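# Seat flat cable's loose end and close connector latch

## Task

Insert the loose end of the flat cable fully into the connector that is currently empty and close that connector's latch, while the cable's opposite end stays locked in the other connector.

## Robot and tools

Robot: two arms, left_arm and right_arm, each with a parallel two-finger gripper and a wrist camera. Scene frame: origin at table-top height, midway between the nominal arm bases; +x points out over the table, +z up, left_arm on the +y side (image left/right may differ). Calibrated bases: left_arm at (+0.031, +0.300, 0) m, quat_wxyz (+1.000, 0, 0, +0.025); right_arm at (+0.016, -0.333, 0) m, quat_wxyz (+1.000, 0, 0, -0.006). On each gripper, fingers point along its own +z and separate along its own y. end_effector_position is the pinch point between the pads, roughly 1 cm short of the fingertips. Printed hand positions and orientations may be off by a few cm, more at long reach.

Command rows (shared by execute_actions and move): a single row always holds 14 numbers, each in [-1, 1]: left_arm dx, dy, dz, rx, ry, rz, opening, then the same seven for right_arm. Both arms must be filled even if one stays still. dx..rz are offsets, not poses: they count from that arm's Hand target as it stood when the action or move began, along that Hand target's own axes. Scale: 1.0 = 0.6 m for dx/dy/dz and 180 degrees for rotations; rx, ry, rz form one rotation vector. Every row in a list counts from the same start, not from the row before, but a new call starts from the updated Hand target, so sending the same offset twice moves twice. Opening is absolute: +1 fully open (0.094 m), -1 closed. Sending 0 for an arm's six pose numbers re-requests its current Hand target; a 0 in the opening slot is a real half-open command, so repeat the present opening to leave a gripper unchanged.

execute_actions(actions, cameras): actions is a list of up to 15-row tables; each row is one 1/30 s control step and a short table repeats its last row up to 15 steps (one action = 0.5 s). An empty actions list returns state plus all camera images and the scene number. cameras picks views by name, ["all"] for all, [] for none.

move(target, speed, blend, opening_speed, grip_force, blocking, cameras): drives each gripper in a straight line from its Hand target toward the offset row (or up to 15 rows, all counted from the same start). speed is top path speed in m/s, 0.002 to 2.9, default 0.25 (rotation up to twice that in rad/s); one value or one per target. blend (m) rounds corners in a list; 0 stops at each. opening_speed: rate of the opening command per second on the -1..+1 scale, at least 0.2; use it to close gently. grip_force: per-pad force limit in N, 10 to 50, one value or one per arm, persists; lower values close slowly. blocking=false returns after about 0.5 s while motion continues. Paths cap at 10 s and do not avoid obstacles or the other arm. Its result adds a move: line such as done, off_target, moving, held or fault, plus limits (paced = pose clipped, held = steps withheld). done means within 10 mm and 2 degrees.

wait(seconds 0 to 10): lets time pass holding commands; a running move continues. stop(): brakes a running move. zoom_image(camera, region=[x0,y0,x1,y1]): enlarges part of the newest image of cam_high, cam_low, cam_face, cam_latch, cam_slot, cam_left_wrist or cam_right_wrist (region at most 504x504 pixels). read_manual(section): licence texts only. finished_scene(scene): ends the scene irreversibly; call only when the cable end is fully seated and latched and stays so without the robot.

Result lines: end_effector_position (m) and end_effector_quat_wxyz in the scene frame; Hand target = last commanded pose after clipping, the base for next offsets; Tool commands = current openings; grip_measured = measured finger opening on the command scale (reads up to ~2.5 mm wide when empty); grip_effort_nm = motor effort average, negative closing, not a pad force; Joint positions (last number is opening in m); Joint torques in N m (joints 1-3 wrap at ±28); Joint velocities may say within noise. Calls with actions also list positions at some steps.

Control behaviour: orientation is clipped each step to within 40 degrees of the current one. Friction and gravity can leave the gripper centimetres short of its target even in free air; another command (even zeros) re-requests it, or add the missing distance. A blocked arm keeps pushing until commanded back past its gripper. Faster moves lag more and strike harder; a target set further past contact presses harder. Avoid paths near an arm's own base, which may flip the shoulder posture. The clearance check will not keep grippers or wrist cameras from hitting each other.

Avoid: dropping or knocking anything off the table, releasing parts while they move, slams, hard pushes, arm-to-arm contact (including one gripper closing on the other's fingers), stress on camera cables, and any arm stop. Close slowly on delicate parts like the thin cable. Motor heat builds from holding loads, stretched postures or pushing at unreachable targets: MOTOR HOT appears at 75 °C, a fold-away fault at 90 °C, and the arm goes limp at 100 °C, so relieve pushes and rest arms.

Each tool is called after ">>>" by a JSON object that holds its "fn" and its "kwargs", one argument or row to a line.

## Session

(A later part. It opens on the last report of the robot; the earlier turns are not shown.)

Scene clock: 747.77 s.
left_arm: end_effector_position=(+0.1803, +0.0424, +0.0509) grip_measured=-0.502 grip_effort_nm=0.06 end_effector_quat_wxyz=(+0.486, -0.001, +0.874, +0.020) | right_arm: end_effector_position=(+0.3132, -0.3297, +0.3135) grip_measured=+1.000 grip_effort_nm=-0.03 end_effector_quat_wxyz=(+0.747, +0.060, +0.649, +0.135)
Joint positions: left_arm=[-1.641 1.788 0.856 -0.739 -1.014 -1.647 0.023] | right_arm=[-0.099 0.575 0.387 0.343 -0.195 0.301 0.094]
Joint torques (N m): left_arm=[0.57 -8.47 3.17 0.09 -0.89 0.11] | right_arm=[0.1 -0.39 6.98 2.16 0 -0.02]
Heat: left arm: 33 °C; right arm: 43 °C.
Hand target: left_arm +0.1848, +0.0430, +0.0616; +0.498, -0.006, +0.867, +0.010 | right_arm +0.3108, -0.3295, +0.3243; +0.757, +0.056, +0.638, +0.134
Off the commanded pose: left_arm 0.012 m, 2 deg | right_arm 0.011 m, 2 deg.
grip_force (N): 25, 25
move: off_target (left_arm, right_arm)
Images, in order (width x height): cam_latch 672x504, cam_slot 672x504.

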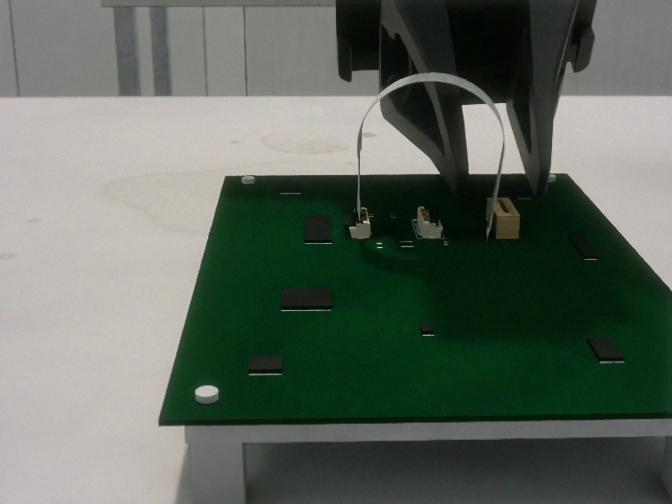

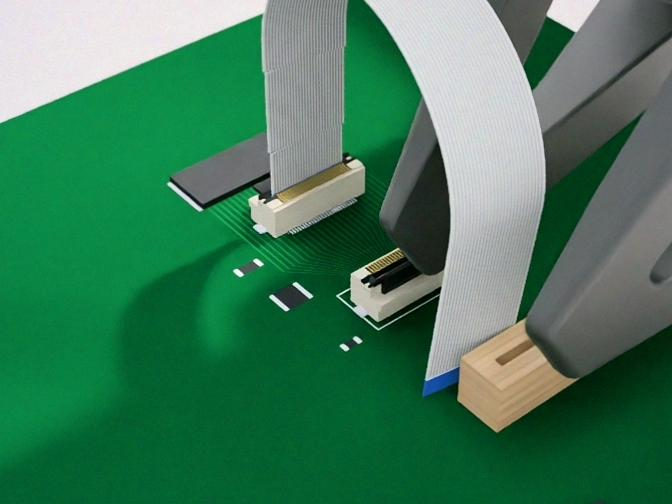

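>>> {"fn": "move", "kwargs": {
  "target": [
    [0,0,0,0,0,0,-1,0,0,0,0,0,0,1],
    [-0.026,-0.005,-0.015,0,0,0,-1,0,0,0,0,0,0,1]
  ],
  "speed": 0.06,
  "cameras": ["cam_slot","cam_latch"]
}}

>>> {"fn": "zoom_image", "kwargs": {
  "camera": "cam_latch",
  "region": [370, 130, 550, 270]
}}

Scene clock: 753.53 s.
left_arm: end_effector_position=(+0.1803, +0.0454, +0.0631) grip_measured=-0.995 grip_effort_nm=-0.32 end_effector_quat_wxyz=(+0.486, +0.004, +0.873, +0.025) | right_arm: end_effector_position=(+0.3132, -0.3297, +0.3135) grip_measured=+1.000 grip_effort_nm=-0.03 end_effector_quat_wxyz=(+0.747, +0.060, +0.649, +0.135)
Joint positions: left_arm=[-1.642 1.75 0.869 -0.797 -1.014 -1.64 0] | right_arm=[-0.099 0.575 0.387 0.343 -0.195 0.301 0.094]
Joint torques (N m): left_arm=[0.72 -8.05 6.09 -0.11 -0.88 0.04] | right_arm=[0.05 -0.43 7.12 2.15 -0.03 0]
Heat: left arm: 33 °C; right arm: 43 °C.
Hand target: left_arm +0.1849, +0.0398, +0.0795; +0.498, -0.006, +0.867, +0.010 | right_arm +0.3108, -0.3295, +0.3243; +0.757, +0.056, +0.638, +0.134
Off the commanded pose: left_arm 0.018 m, 3 deg | right_arm 0.011 m, 2 deg.
grip_force (N): 25, 25
move: off_target (left_arm, right_arm)
Images, in order (width x height): cam_latch 672x504, cam_slot 672x504.

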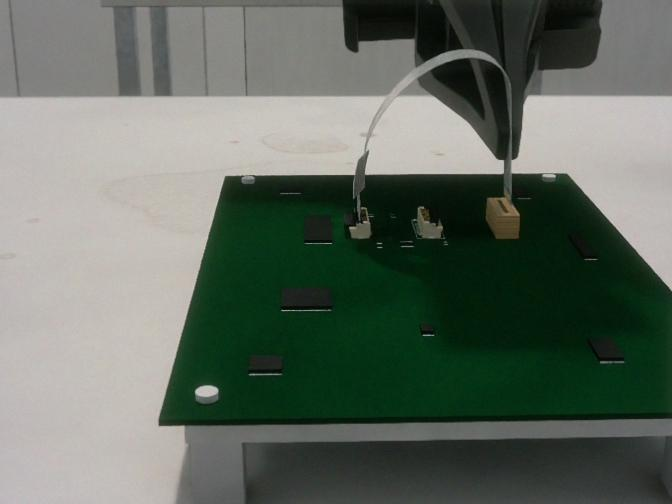

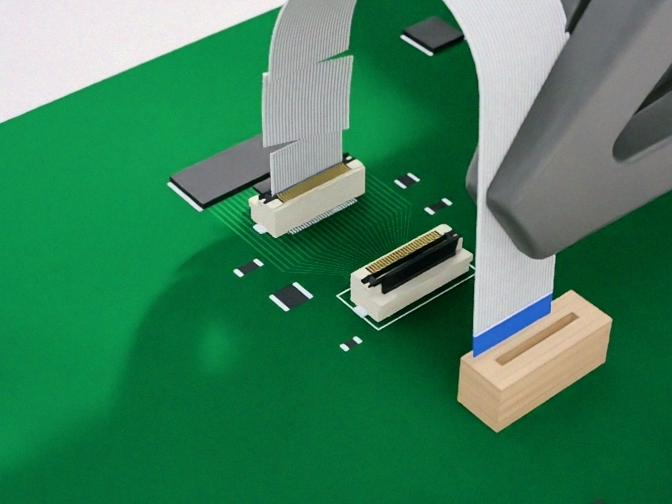

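Scaled by 2.800.

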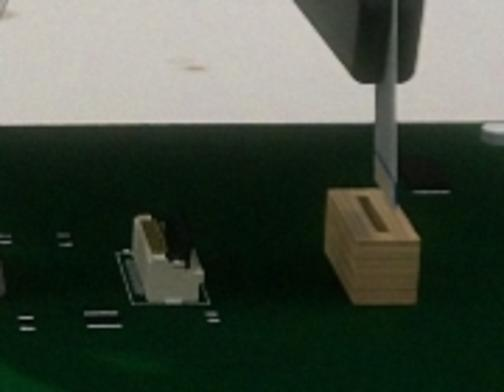

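>>> {"fn": "move", "kwargs": {
  "target": [-0.006,-0.038,-0.0035,0,0,0,-1,0,0,0,0,0,0,1],
  "speed": 0.05,
  "cameras": ["cam_slot","cam_latch"]
}}

>>> {"fn": "zoom_image", "kwargs": {
  "camera": "cam_latch",
  "region": [370, 150, 490, 250]
}}

>>> {"fn": "zoom_image", "kwargs": {
  "camera": "cam_slot",
  "region": [290, 140, 510, 340]
}}

Scene clock: 758.60 s.
left_arm: end_effector_position=(+0.1798, +0.0200, +0.0784) grip_measured=-0.995 grip_effort_nm=-0.31 end_effector_quat_wxyz=(+0.486, -0.006, +0.874, +0.003) | right_arm: end_effector_position=(+0.3132, -0.3297, +0.3135) grip_measured=+1.000 grip_effort_nm=-0.03 end_effector_quat_wxyz=(+0.747, +0.060, +0.649, +0.135)
Joint positions: left_arm=[-1.642 1.769 0.97 -0.826 -1.014 -1.634 0] | right_arm=[-0.099 0.575 0.387 0.343 -0.195 0.301 0.094]
Joint torques (N m): left_arm=[0.96 -5.09 6.52 -0.03 -0.9 0.06] | right_arm=[0.12 -0.39 6.93 2.17 0 0]
Heat: left arm: 33 °C; right arm: 43 °C.
Hand target: left_arm +0.1853, +0.0170, +0.0834; +0.498, -0.006, +0.867, +0.010 | right_arm +0.3108, -0.3295, +0.3243; +0.757, +0.056, +0.638, +0.134
Off the commanded pose: left_arm 0.008 m, 2 deg | right_arm 0.011 m, 2 deg.
grip_force (N): 25, 25
move: off_target (right_arm)
Images, in order (width x height): cam_latch 672x504, cam_slot 672x504.

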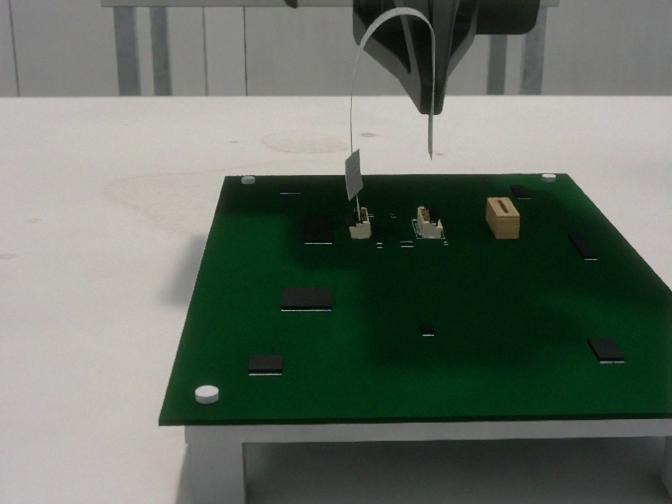

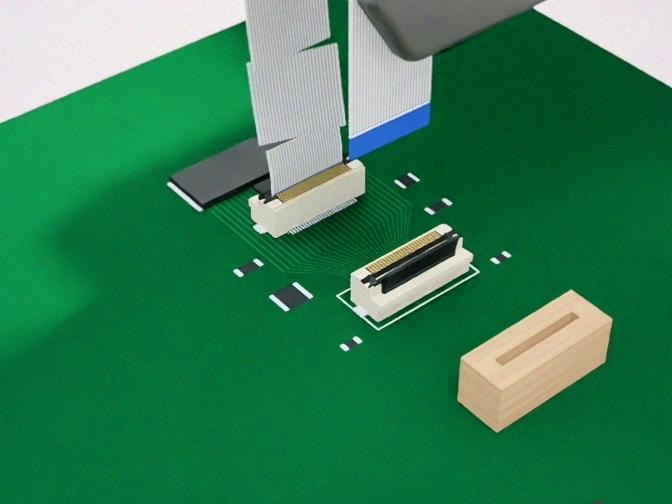

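Scaled by 4.200.

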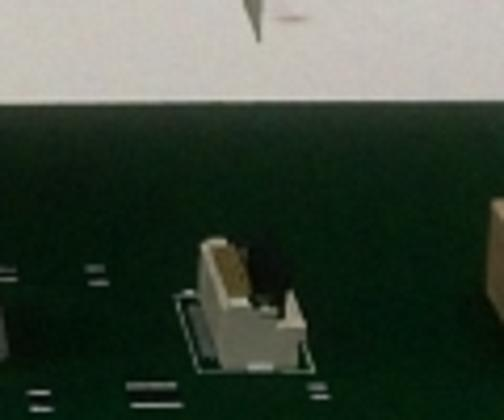

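Scaled by 2.291.

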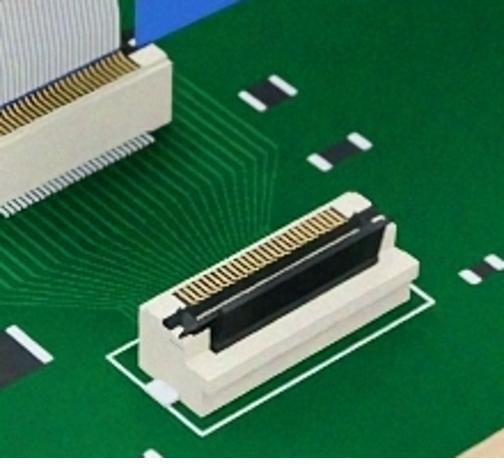

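>>> {"fn": "move", "kwargs": {
  "target": [0.0244,0,-0.0023,0,0,0,-1,0,0,0,0,0,0,1],
  "speed": 0.04,
  "cameras": ["cam_slot","cam_latch"]
}}

>>> {"fn": "zoom_image", "kwargs": {
  "camera": "cam_latch",
  "region": [370, 150, 490, 250]
}}

>>> {"fn": "zoom_image", "kwargs": {
  "camera": "cam_slot",
  "region": [290, 140, 510, 340]
}}

Scene clock: 766.07 s.
left_arm: end_effector_position=(+0.1762, +0.0205, +0.0682) grip_measured=-0.995 grip_effort_nm=-0.32 end_effector_quat_wxyz=(+0.487, -0.008, +0.873, +0.009) | right_arm: end_effector_position=(+0.3132, -0.3297, +0.3135) grip_measured=+1.000 grip_effort_nm=-0.03 end_effector_quat_wxyz=(+0.747, +0.060, +0.649, +0.135)
Joint positions: left_arm=[-1.655 1.809 0.97 -0.829 -1.014 -1.676 0] | right_arm=[-0.099 0.575 0.387 0.343 -0.195 0.301 0.094]
Joint torques (N m): left_arm=[-0.69 -5.27 5.71 -0.06 -0.87 -0.07] | right_arm=[0.14 -0.39 6.99 2.2 0.01 0.03]
Heat: left arm: 33 °C; right arm: 43 °C.
Hand target: left_arm +0.1768, +0.0170, +0.0714; +0.498, -0.006, +0.867, +0.010 | right_arm +0.3108, -0.3295, +0.3243; +0.757, +0.056, +0.638, +0.134
Off the commanded pose: left_arm 0.005 m, 2 deg | right_arm 0.011 m, 2 deg.
grip_force (N): 25, 25
move: off_target (right_arm)
Images, in order (width x height): cam_latch 672x504, cam_slot 672x504.

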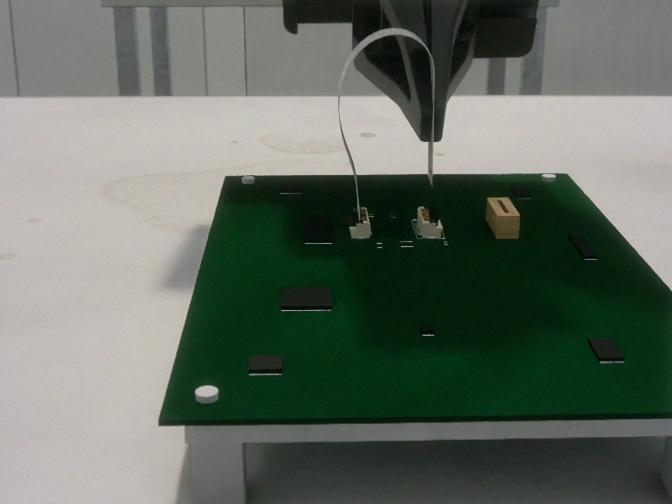

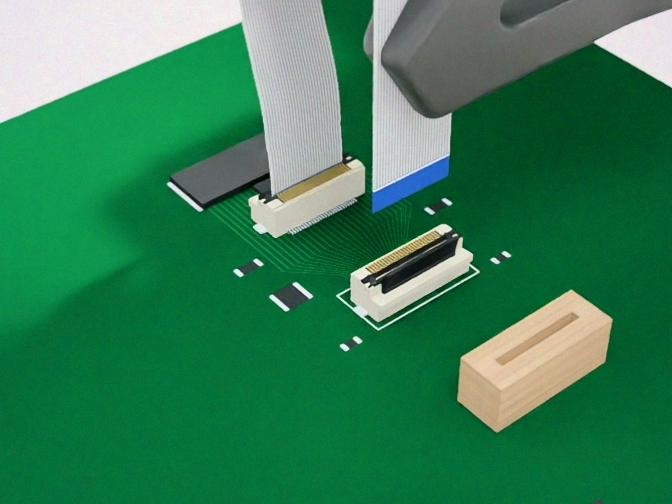

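Scaled by 4.200.

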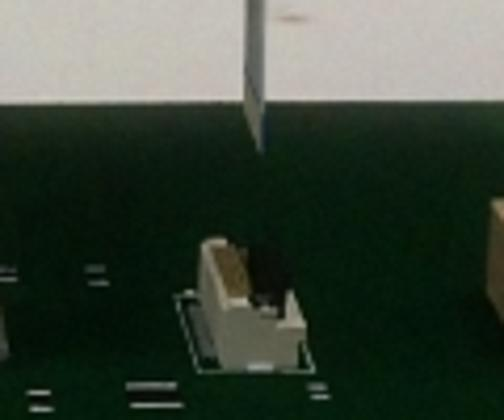

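Scaled by 2.291.

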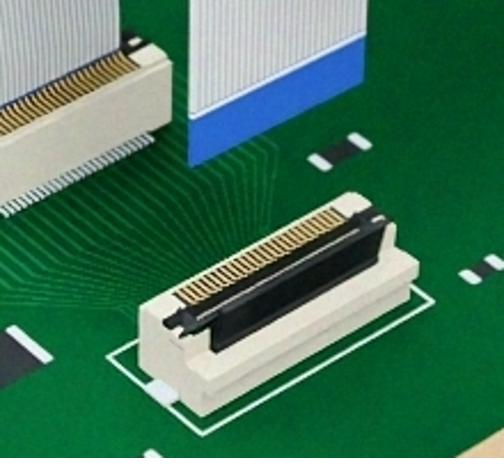

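>>> {"fn": "move", "kwargs": {
  "target": [0.0130,-0.0022,0.0075,0,0,0,-1,0,0,0,0,0,0,1],
  "speed": 0.04,
  "cameras": ["cam_slot","cam_latch"]
}}

>>> {"fn": "zoom_image", "kwargs": {
  "camera": "cam_latch",
  "region": [370, 150, 490, 250]
}}

>>> {"fn": "zoom_image", "kwargs": {
  "camera": "cam_slot",
  "region": [340, 210, 480, 330]
}}

Scene clock: 771.37 s.
left_arm: end_effector_position=(+0.1762, +0.0195, +0.0616) grip_measured=-0.995 grip_effort_nm=-0.32 end_effector_quat_wxyz=(+0.487, -0.006, +0.873, +0.013) | right_arm: end_effector_position=(+0.3132, -0.3297, +0.3135) grip_measured=+1.000 grip_effort_nm=-0.03 end_effector_quat_wxyz=(+0.747, +0.060, +0.649, +0.135)
Joint positions: left_arm=[-1.655 1.835 0.97 -0.815 -1.014 -1.678 0] | right_arm=[-0.099 0.575 0.387 0.343 -0.195 0.301 0.094]
Joint torques (N m): left_arm=[-0.69 -5.35 4.82 0.07 -0.86 -0.13] | right_arm=[0.12 -0.43 7.06 2.17 -0.04 0]
Heat: left arm: 33 °C; right arm: 43 °C.
Hand target: left_arm +0.1768, +0.0158, +0.0624; +0.498, -0.006, +0.867, +0.010 | right_arm +0.3108, -0.3295, +0.3243; +0.757, +0.056, +0.638, +0.134
Off the commanded pose: left_arm 0.004 m, 2 deg | right_arm 0.011 m, 2 deg.
grip_force (N): 25, 25
move: off_target (right_arm)
Images, in order (width x height): cam_latch 672x504, cam_slot 672x504.

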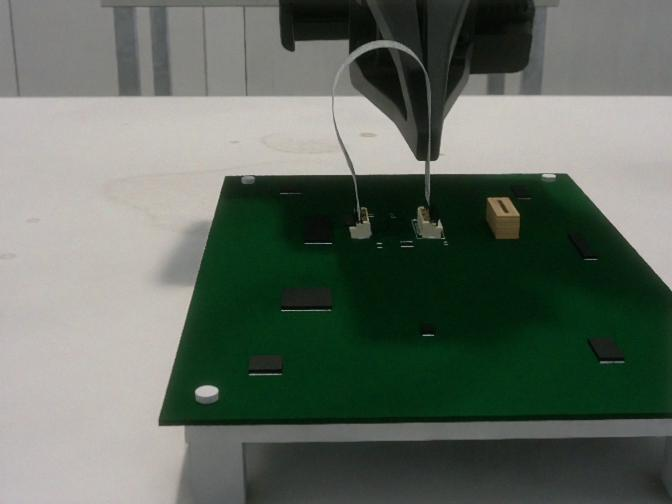

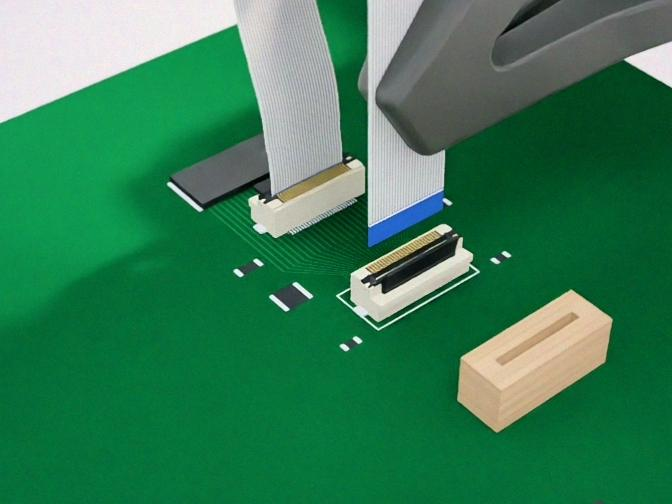

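Scaled by 4.200.

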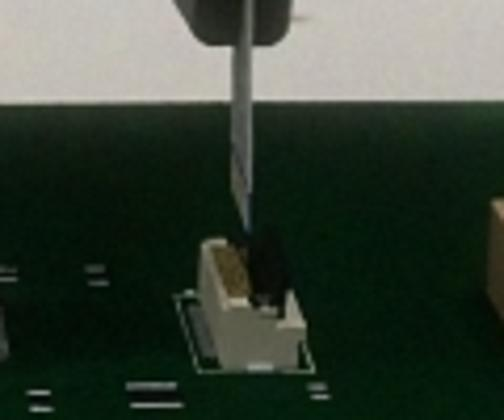

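Scaled by 3.600.

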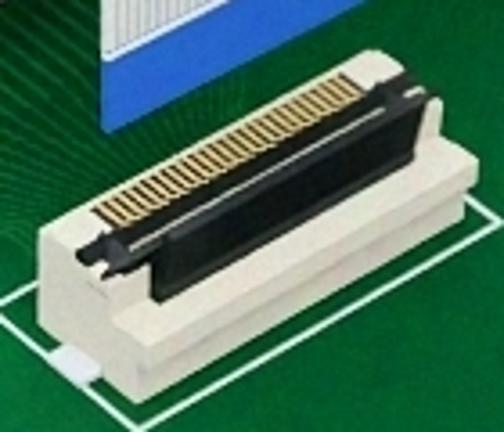

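>>> {"fn": "move", "kwargs": {
  "target": [0.0061,0.0016,0.0035,0,0,0,-1,0,0,0,0,0,0,1],
  "speed": 0.04,
  "cameras": ["cam_slot","cam_latch"]
}}

>>> {"fn": "zoom_image", "kwargs": {
  "camera": "cam_latch",
  "region": [370, 150, 490, 250]
}}

>>> {"fn": "zoom_image", "kwargs": {
  "camera": "cam_slot",
  "region": [340, 210, 480, 330]
}}

Scene clock: 779.20 s.
left_arm: end_effector_position=(+0.1761, +0.0169, +0.0595) grip_measured=-0.995 grip_effort_nm=-0.32 end_effector_quat_wxyz=(+0.487, -0.009, +0.873, +0.008) | right_arm: end_effector_position=(+0.3132, -0.3297, +0.3135) grip_measured=+1.000 grip_effort_nm=-0.03 end_effector_quat_wxyz=(+0.747, +0.060, +0.649, +0.135)
Joint positions: left_arm=[-1.655 1.841 0.97 -0.797 -1.014 -1.678 0] | right_arm=[-0.099 0.575 0.387 0.343 -0.195 0.301 0.094]
Joint torques (N m): left_arm=[-0.68 -5.38 3.85 0.11 -0.86 -0.11] | right_arm=[0.1 -0.43 7.04 2.19 -0.01 -0.01]
Heat: left arm: 33 °C; right arm: 43 °C.
Hand target: left_arm +0.1767, +0.0168, +0.0582; +0.498, -0.006, +0.867, +0.010 | right_arm +0.3108, -0.3295, +0.3243; +0.757, +0.056, +0.638, +0.134
Off the commanded pose: left_arm 0.001 m, 2 deg | right_arm 0.011 m, 2 deg.
grip_force (N): 25, 25
move: off_target (right_arm)
Images, in order (width x height): cam_latch 672x504, cam_slot 672x504.

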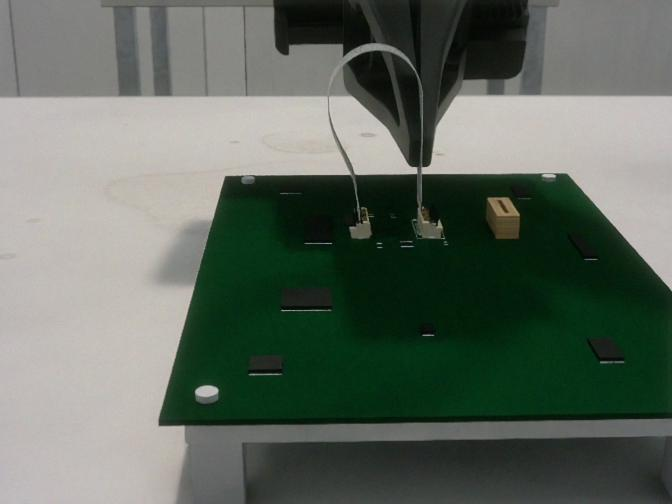

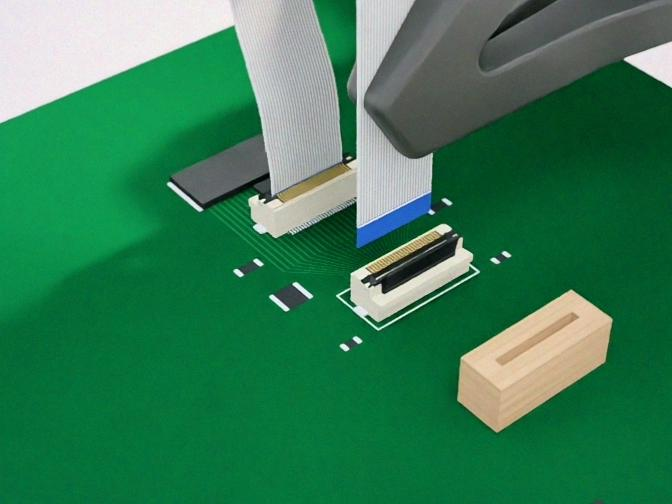

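Scaled by 4.200.

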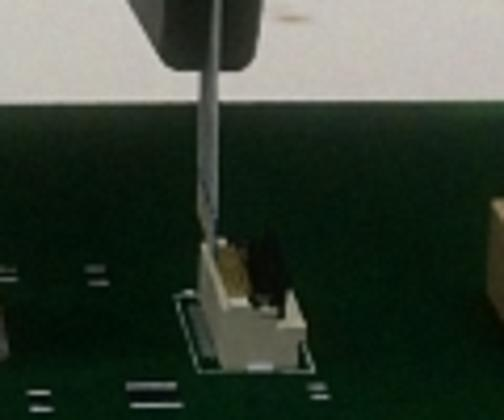

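Scaled by 3.600.

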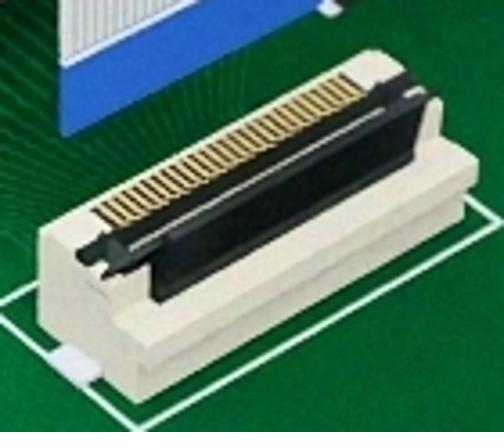

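>>> {"fn": "move", "kwargs": {
  "target": [0,0.0088,0.0001,-0.00525,-0.0002,0.0091,-1,0,0,0,0,0,0,1],
  "speed": 0.04,
  "cameras": ["cam_slot","cam_latch"]
}}

>>> {"fn": "zoom_image", "kwargs": {
  "camera": "cam_latch",
  "region": [370, 150, 490, 250]
}}

>>> {"fn": "zoom_image", "kwargs": {
  "camera": "cam_slot",
  "region": [340, 210, 480, 330]
}}

Scene clock: 785.43 s.
left_arm: end_effector_position=(+0.1762, +0.0188, +0.0597) grip_measured=-0.995 grip_effort_nm=-0.31 end_effector_quat_wxyz=(+0.487, -0.006, +0.873, +0.013) | right_arm: end_effector_position=(+0.3132, -0.3297, +0.3135) grip_measured=+1.000 grip_effort_nm=-0.03 end_effector_quat_wxyz=(+0.747, +0.060, +0.649, +0.135)
Joint positions: left_arm=[-1.655 1.841 0.97 -0.808 -1.014 -1.678 0] | right_arm=[-0.099 0.575 0.387 0.343 -0.195 0.301 0.094]
Joint torques (N m): left_arm=[-0.68 -5.37 3.78 -0.08 -0.84 -0.12] | right_arm=[-0.02 -0.34 7.08 2.2 -0.01 -0.02]
Heat: left arm: 33 °C; right arm: 43 °C.
Hand target: left_arm +0.1767, +0.0221, +0.0582; +0.498, +0.003, +0.867, +0.024 | right_arm +0.3108, -0.3295, +0.3243; +0.757, +0.056, +0.638, +0.134
Off the commanded pose: left_arm 0.004 m, 2 deg | right_arm 0.011 m, 2 deg.
grip_force (N): 25, 25
move: off_target (right_arm)
Images, in order (width x height): cam_latch 672x504, cam_slot 672x504.

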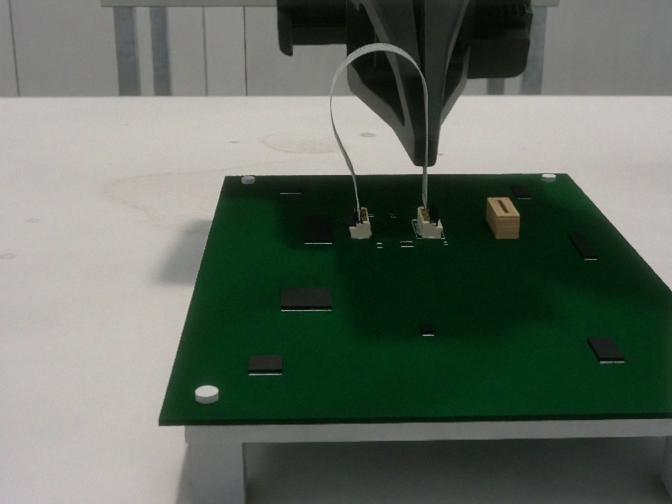

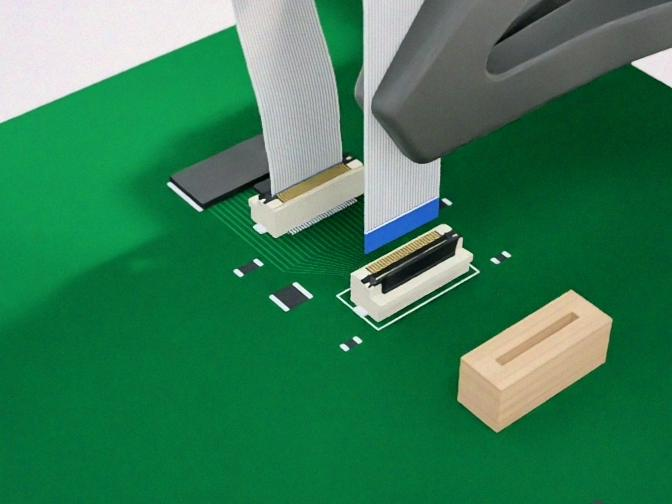

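Scaled by 4.200.

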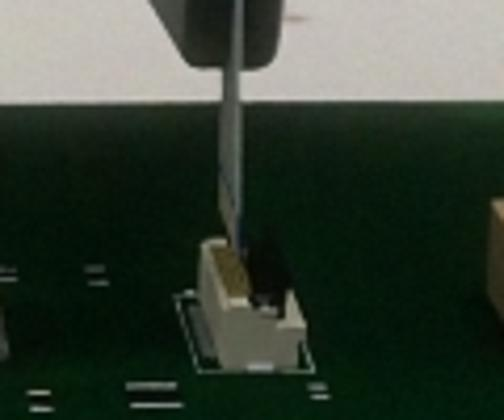

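Scaled by 3.600.

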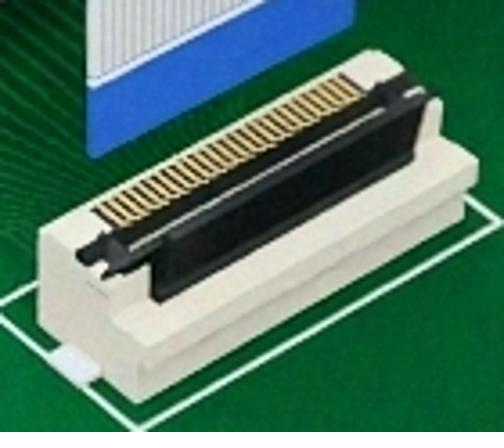

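>>> {"fn": "move", "kwargs": {
  "target": [
    [0,0.0013,0,-0.0008,0,0.0013,-1,0,0,0,0,0,0,1],
    [0.0046,0.0026,0.0027,-0.0029,-0.0001,0.0050,-1,0,0,0,0,0,0,1]
  ],
  "speed": 0.03,
  "cameras": ["cam_slot","cam_latch"]
}}

>>> {"fn": "zoom_image", "kwargs": {
  "camera": "cam_latch",
  "region": [370, 150, 490, 250]
}}

>>> {"fn": "zoom_image", "kwargs": {
  "camera": "cam_slot",
  "region": [340, 210, 480, 330]
}}

Scene clock: 790.00 s.
left_arm: end_effector_position=(+0.1762, +0.0206, +0.0565) grip_measured=-0.995 grip_effort_nm=-0.32 end_effector_quat_wxyz=(+0.487, -0.002, +0.873, +0.022) | right_arm: end_effector_position=(+0.3132, -0.3297, +0.3135) grip_measured=+1.000 grip_effort_nm=-0.03 end_effector_quat_wxyz=(+0.747, +0.060, +0.649, +0.135)
Joint positions: left_arm=[-1.655 1.854 0.97 -0.814 -1.014 -1.678 0] | right_arm=[-0.099 0.575 0.387 0.343 -0.195 0.301 0.094]
Joint torques (N m): left_arm=[-0.69 -5.42 3.66 -0.09 -0.83 -0.11] | right_arm=[0.01 -0.44 6.89 2.16 -0.01 -0.01]
Heat: left arm: 33 °C; right arm: 43 °C.
Hand target: left_arm +0.1767, +0.0238, +0.0552; +0.498, +0.007, +0.866, +0.032 | right_arm +0.3108, -0.3295, +0.3243; +0.757, +0.056, +0.638, +0.134
Off the commanded pose: left_arm 0.003 m, 2 deg | right_arm 0.011 m, 2 deg.
grip_force (N): 25, 25
move: off_target (right_arm)
Images, in order (width x height): cam_latch 672x504, cam_slot 672x504.

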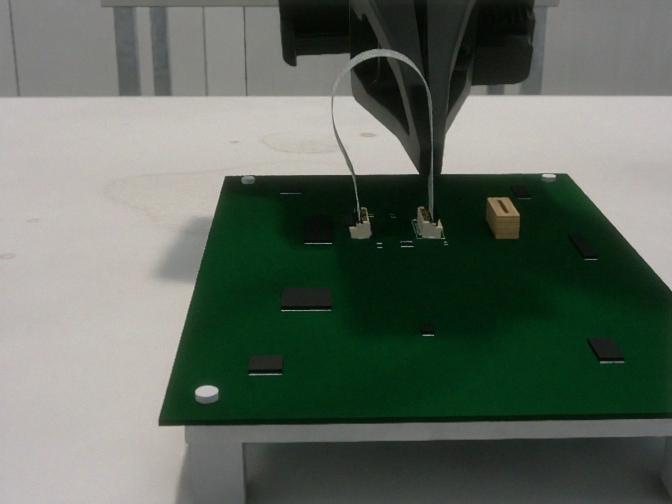

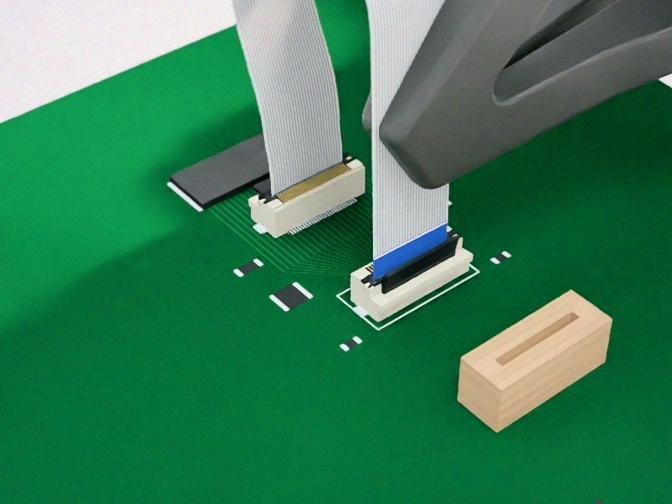

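Scaled by 4.200.

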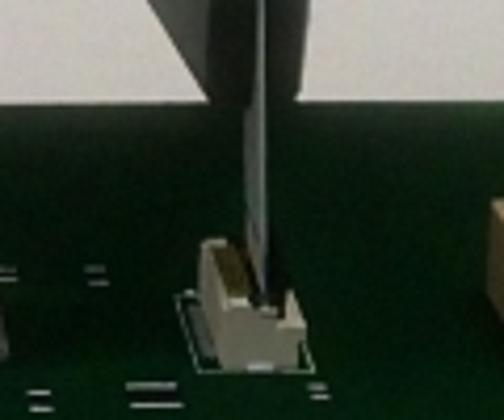

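Scaled by 3.600.

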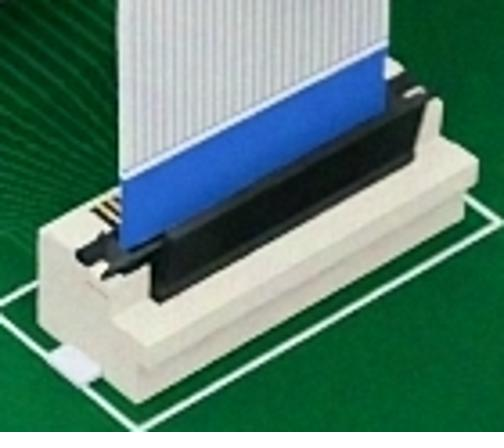

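>>> {"fn": "move", "kwargs": {
  "target": [0.0029,0.0007,0.0017,-0.0012,0,0.0021,-1,0,0,0,0,0,0,1],
  "speed": 0.03,
  "cameras": ["cam_slot","cam_latch"]
}}

>>> {"fn": "zoom_image", "kwargs": {
  "camera": "cam_latch",
  "region": [370, 150, 490, 250]
}}

>>> {"fn": "zoom_image", "kwargs": {
  "camera": "cam_slot",
  "region": [340, 210, 480, 330]
}}

Scene clock: 793.73 s.
left_arm: end_effector_position=(+0.1766, +0.0208, +0.0562) grip_measured=-0.995 grip_effort_nm=-0.31 end_effector_quat_wxyz=(+0.489, +0.000, +0.872, +0.023) | right_arm: end_effector_position=(+0.3132, -0.3297, +0.3135) grip_measured=+1.000 grip_effort_nm=-0.03 end_effector_quat_wxyz=(+0.747, +0.060, +0.649, +0.135)
Joint positions: left_arm=[-1.655 1.858 0.97 -0.815 -1.018 -1.678 0] | right_arm=[-0.099 0.575 0.387 0.343 -0.195 0.301 0.094]
Joint torques (N m): left_arm=[-0.68 -5.15 3.67 -0.1 -0.79 -0.11] | right_arm=[0.09 -0.29 6.94 2.16 0 -0.01]
Heat: left arm: 33 °C; right arm: 43 °C.
Hand target: left_arm +0.1767, +0.0243, +0.0532; +0.498, +0.009, +0.866, +0.035 | right_arm +0.3108, -0.3295, +0.3243; +0.757, +0.056, +0.638, +0.134
Off the commanded pose: left_arm 0.005 m, 2 deg | right_arm 0.011 m, 2 deg.
grip_force (N): 25, 25
move: off_target (right_arm)
Images, in order (width x height): cam_latch 672x504, cam_slot 672x504.

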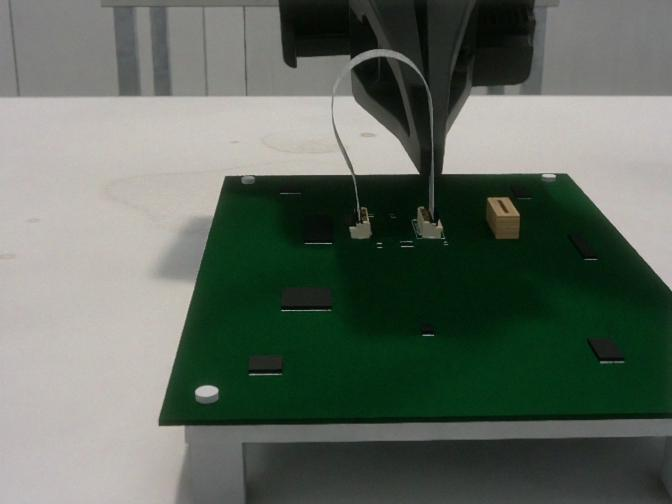

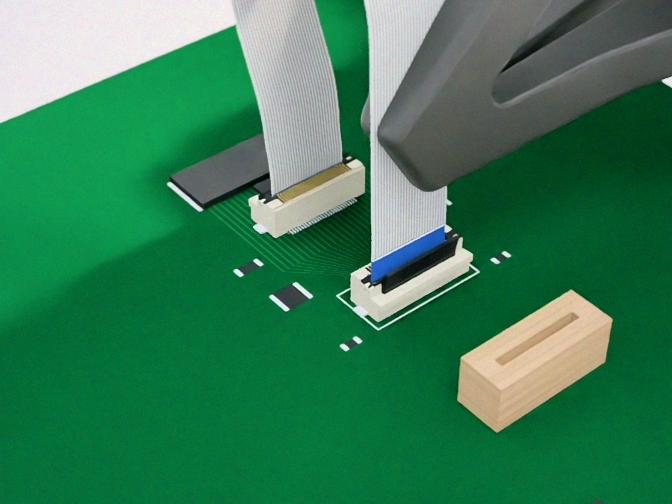

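Scaled by 4.200.

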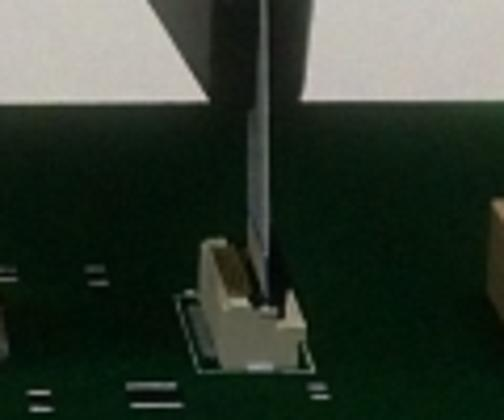

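Scaled by 3.600.

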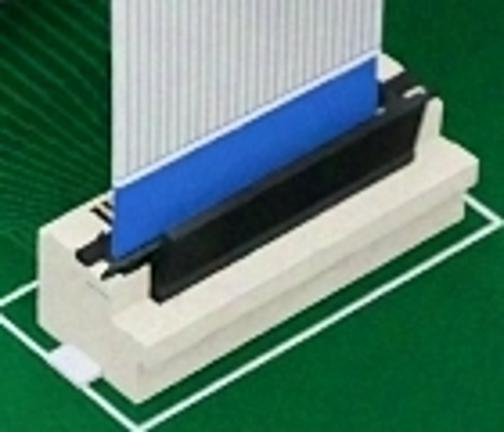

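>>> {"fn": "move", "kwargs": {
  "target": [0.001,0,-0.0017,0,0,0,-1,0,0,0,0,0,0,1],
  "speed": 0.03,
  "cameras": ["cam_slot","cam_latch"]
}}

>>> {"fn": "zoom_image", "kwargs": {
  "camera": "cam_slot",
  "region": [340, 210, 480, 330]
}}

Scene clock: 797.10 s.
left_arm: end_effector_position=(+0.1756, +0.0210, +0.0563) grip_measured=-0.995 grip_effort_nm=-0.32 end_effector_quat_wxyz=(+0.489, +0.000, +0.872, +0.023) | right_arm: end_effector_position=(+0.3132, -0.3297, +0.3135) grip_measured=+1.000 grip_effort_nm=-0.03 end_effector_quat_wxyz=(+0.747, +0.060, +0.649, +0.135)
Joint positions: left_arm=[-1.658 1.858 0.97 -0.819 -1.018 -1.684 0] | right_arm=[-0.099 0.575 0.387 0.343 -0.195 0.301 0.094]
Joint torques (N m): left_arm=[-0.76 -5.04 3.82 -0.14 -0.77 -0.14] | right_arm=[-0.14 -0.27 6.94 2.16 0.02 0.01]
Heat: left arm: 33 °C; right arm: 43 °C.
Hand target: left_arm +0.1754, +0.0243, +0.0532; +0.498, +0.009, +0.866, +0.035 | right_arm +0.3108, -0.3295, +0.3243; +0.757, +0.056, +0.638, +0.134
Off the commanded pose: left_arm 0.005 m, 2 deg | right_arm 0.011 m, 2 deg.
grip_force (N): 25, 25
move: off_target (right_arm)
Images, in order (width x height): cam_latch 672x504, cam_slot 672x504.

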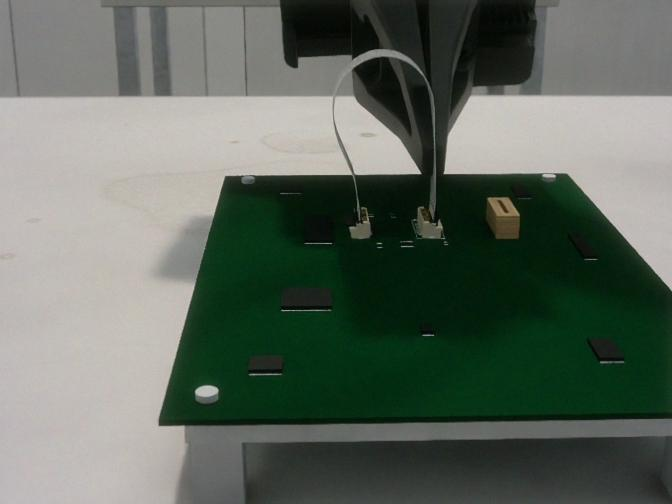

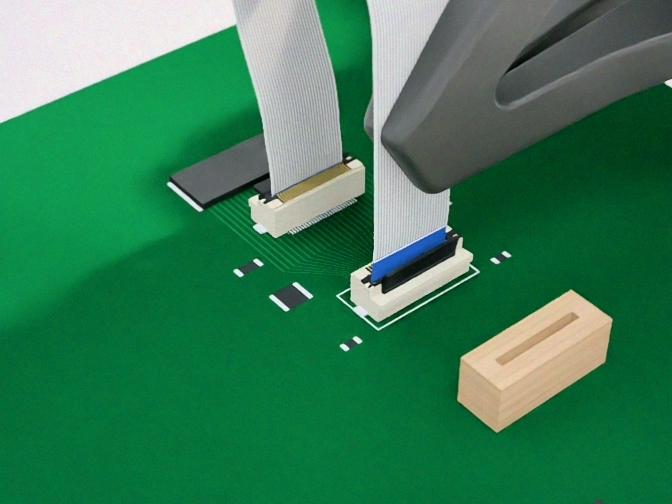

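Scaled by 3.600.

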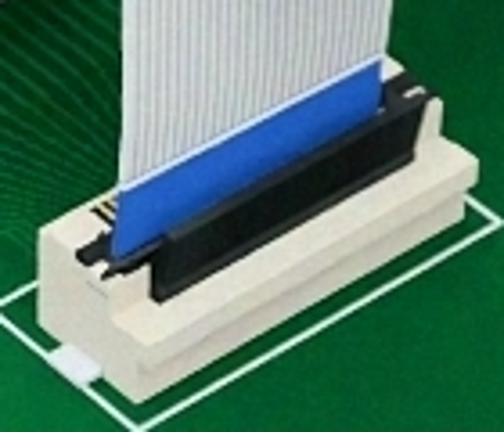

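>>> {"fn": "move", "kwargs": {
  "target": [
    [0.001,0,-0.0017,0,0,0,-1,0,0,0,0,0,0,1],
    [0.001,0.0018,-0.0017,-0.0016,0,0.0028,-1,0,0,0,0,0,0,1]
  ],
  "speed": 0.03,
  "cameras": ["cam_slot","cam_latch"]
}}

>>> {"fn": "zoom_image", "kwargs": {
  "camera": "cam_slot",
  "region": [340, 210, 480, 330]
}}

>>> {"fn": "zoom_image", "kwargs": {
  "camera": "cam_latch",
  "region": [370, 150, 490, 250]
}}

Scene clock: 801.77 s.
left_arm: end_effector_position=(+0.1748, +0.0226, +0.0561) grip_measured=-0.995 grip_effort_nm=-0.32 end_effector_quat_wxyz=(+0.491, +0.002, +0.871, +0.027) | right_arm: end_effector_position=(+0.3132, -0.3297, +0.3135) grip_measured=+1.000 grip_effort_nm=-0.03 end_effector_quat_wxyz=(+0.747, +0.060, +0.649, +0.135)
Joint positions: left_arm=[-1.663 1.862 0.97 -0.832 -1.021 -1.692 0] | right_arm=[-0.099 0.575 0.387 0.343 -0.195 0.301 0.094]
Joint torques (N m): left_arm=[-0.8 -5.03 4.08 -0.18 -0.73 -0.12] | right_arm=[-0.08 -0.35 6.94 2.17 -0.06 -0.01]
Heat: left arm: 32 °C; right arm: 43 °C.
Hand target: left_arm +0.1743, +0.0253, +0.0533; +0.498, +0.012, +0.866, +0.040 | right_arm +0.3108, -0.3295, +0.3243; +0.757, +0.056, +0.638, +0.134
Off the commanded pose: left_arm 0.004 m, 2 deg | right_arm 0.011 m, 2 deg.
grip_force (N): 25, 25
move: off_target (right_arm)
Images, in order (width x height): cam_latch 672x504, cam_slot 672x504.

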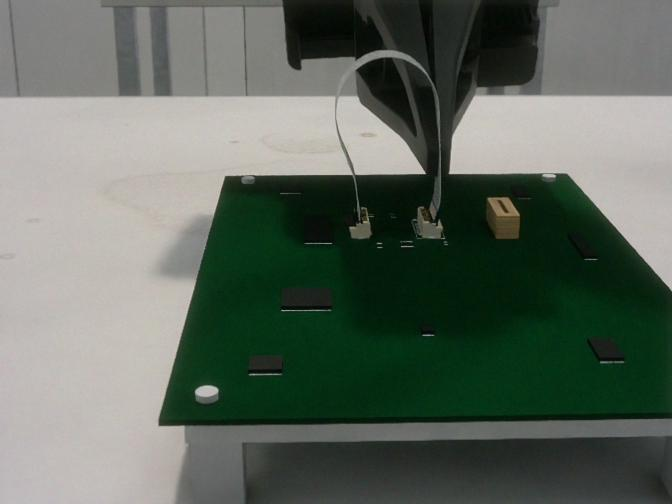

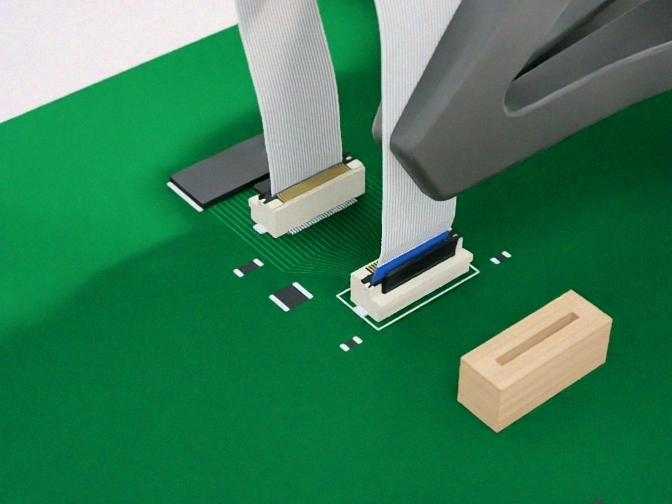

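Scaled by 3.600.

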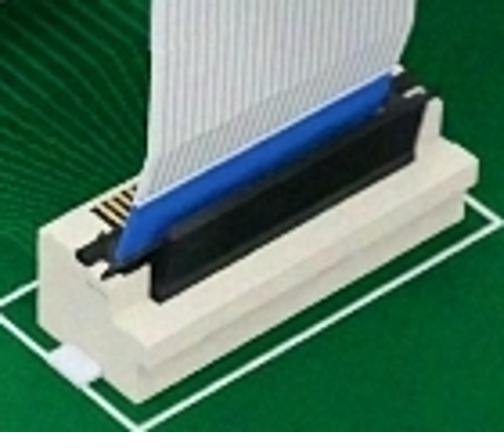

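Scaled by 4.200.

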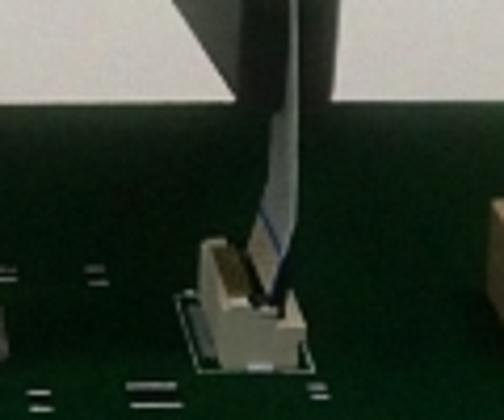

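>>> {"fn": "move", "kwargs": {
  "target": [-0.0245,-0.002,-0.0142,0.0016,0,-0.0028,-1,0,0,0,0,0,0,1],
  "speed": 0.04,
  "cameras": ["cam_slot","cam_latch"]
}}

>>> {"fn": "zoom_image", "kwargs": {
  "camera": "cam_slot",
  "region": [340, 210, 480, 330]
}}

>>> {"fn": "zoom_image", "kwargs": {
  "camera": "cam_latch",
  "region": [370, 150, 490, 250]
}}

Scene clock: 807.20 s.
left_arm: end_effector_position=(+0.1751, +0.0301, +0.0598) grip_measured=-0.995 grip_effort_nm=-0.31 end_effector_quat_wxyz=(+0.492, +0.016, +0.869, +0.051) | right_arm: end_effector_position=(+0.3132, -0.3297, +0.3135) grip_measured=+1.000 grip_effort_nm=-0.03 end_effector_quat_wxyz=(+0.747, +0.060, +0.649, +0.135)
Joint positions: left_arm=[-1.663 1.862 0.98 -0.898 -1.021 -1.693 0] | right_arm=[-0.099 0.575 0.387 0.343 -0.195 0.301 0.094]
Joint torques (N m): left_arm=[-0.68 -7.6 6.08 -0.23 -0.72 -0.14] | right_arm=[-0.02 -0.34 7.08 2.16 0.01 0.03]
Heat: left arm: 32 °C; right arm: 43 °C.
Hand target: left_arm +0.1743, +0.0227, +0.0701; +0.498, +0.009, +0.866, +0.035 | right_arm +0.3108, -0.3295, +0.3243; +0.757, +0.056, +0.638, +0.134
Off the commanded pose: left_arm 0.013 m, 2 deg | right_arm 0.011 m, 2 deg.
grip_force (N): 25, 25
move: off_target (left_arm, right_arm)
Images, in order (width x height): cam_latch 672x504, cam_slot 672x504.

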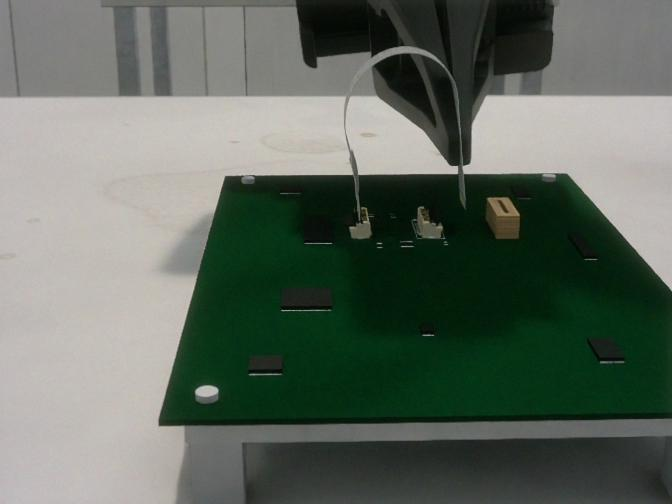

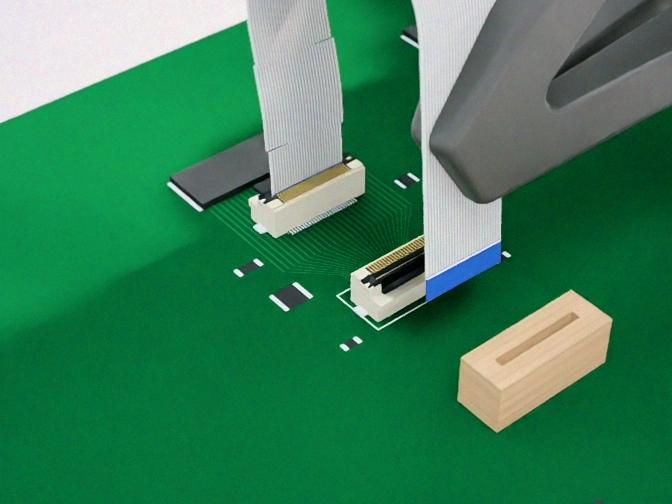

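Scaled by 3.600.

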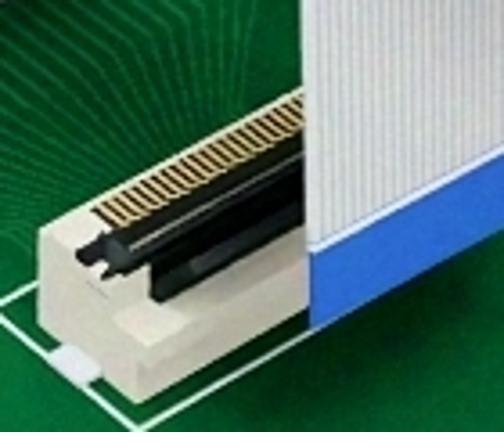

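Scaled by 4.200.

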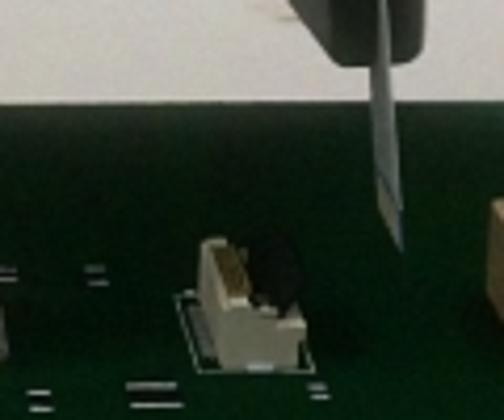

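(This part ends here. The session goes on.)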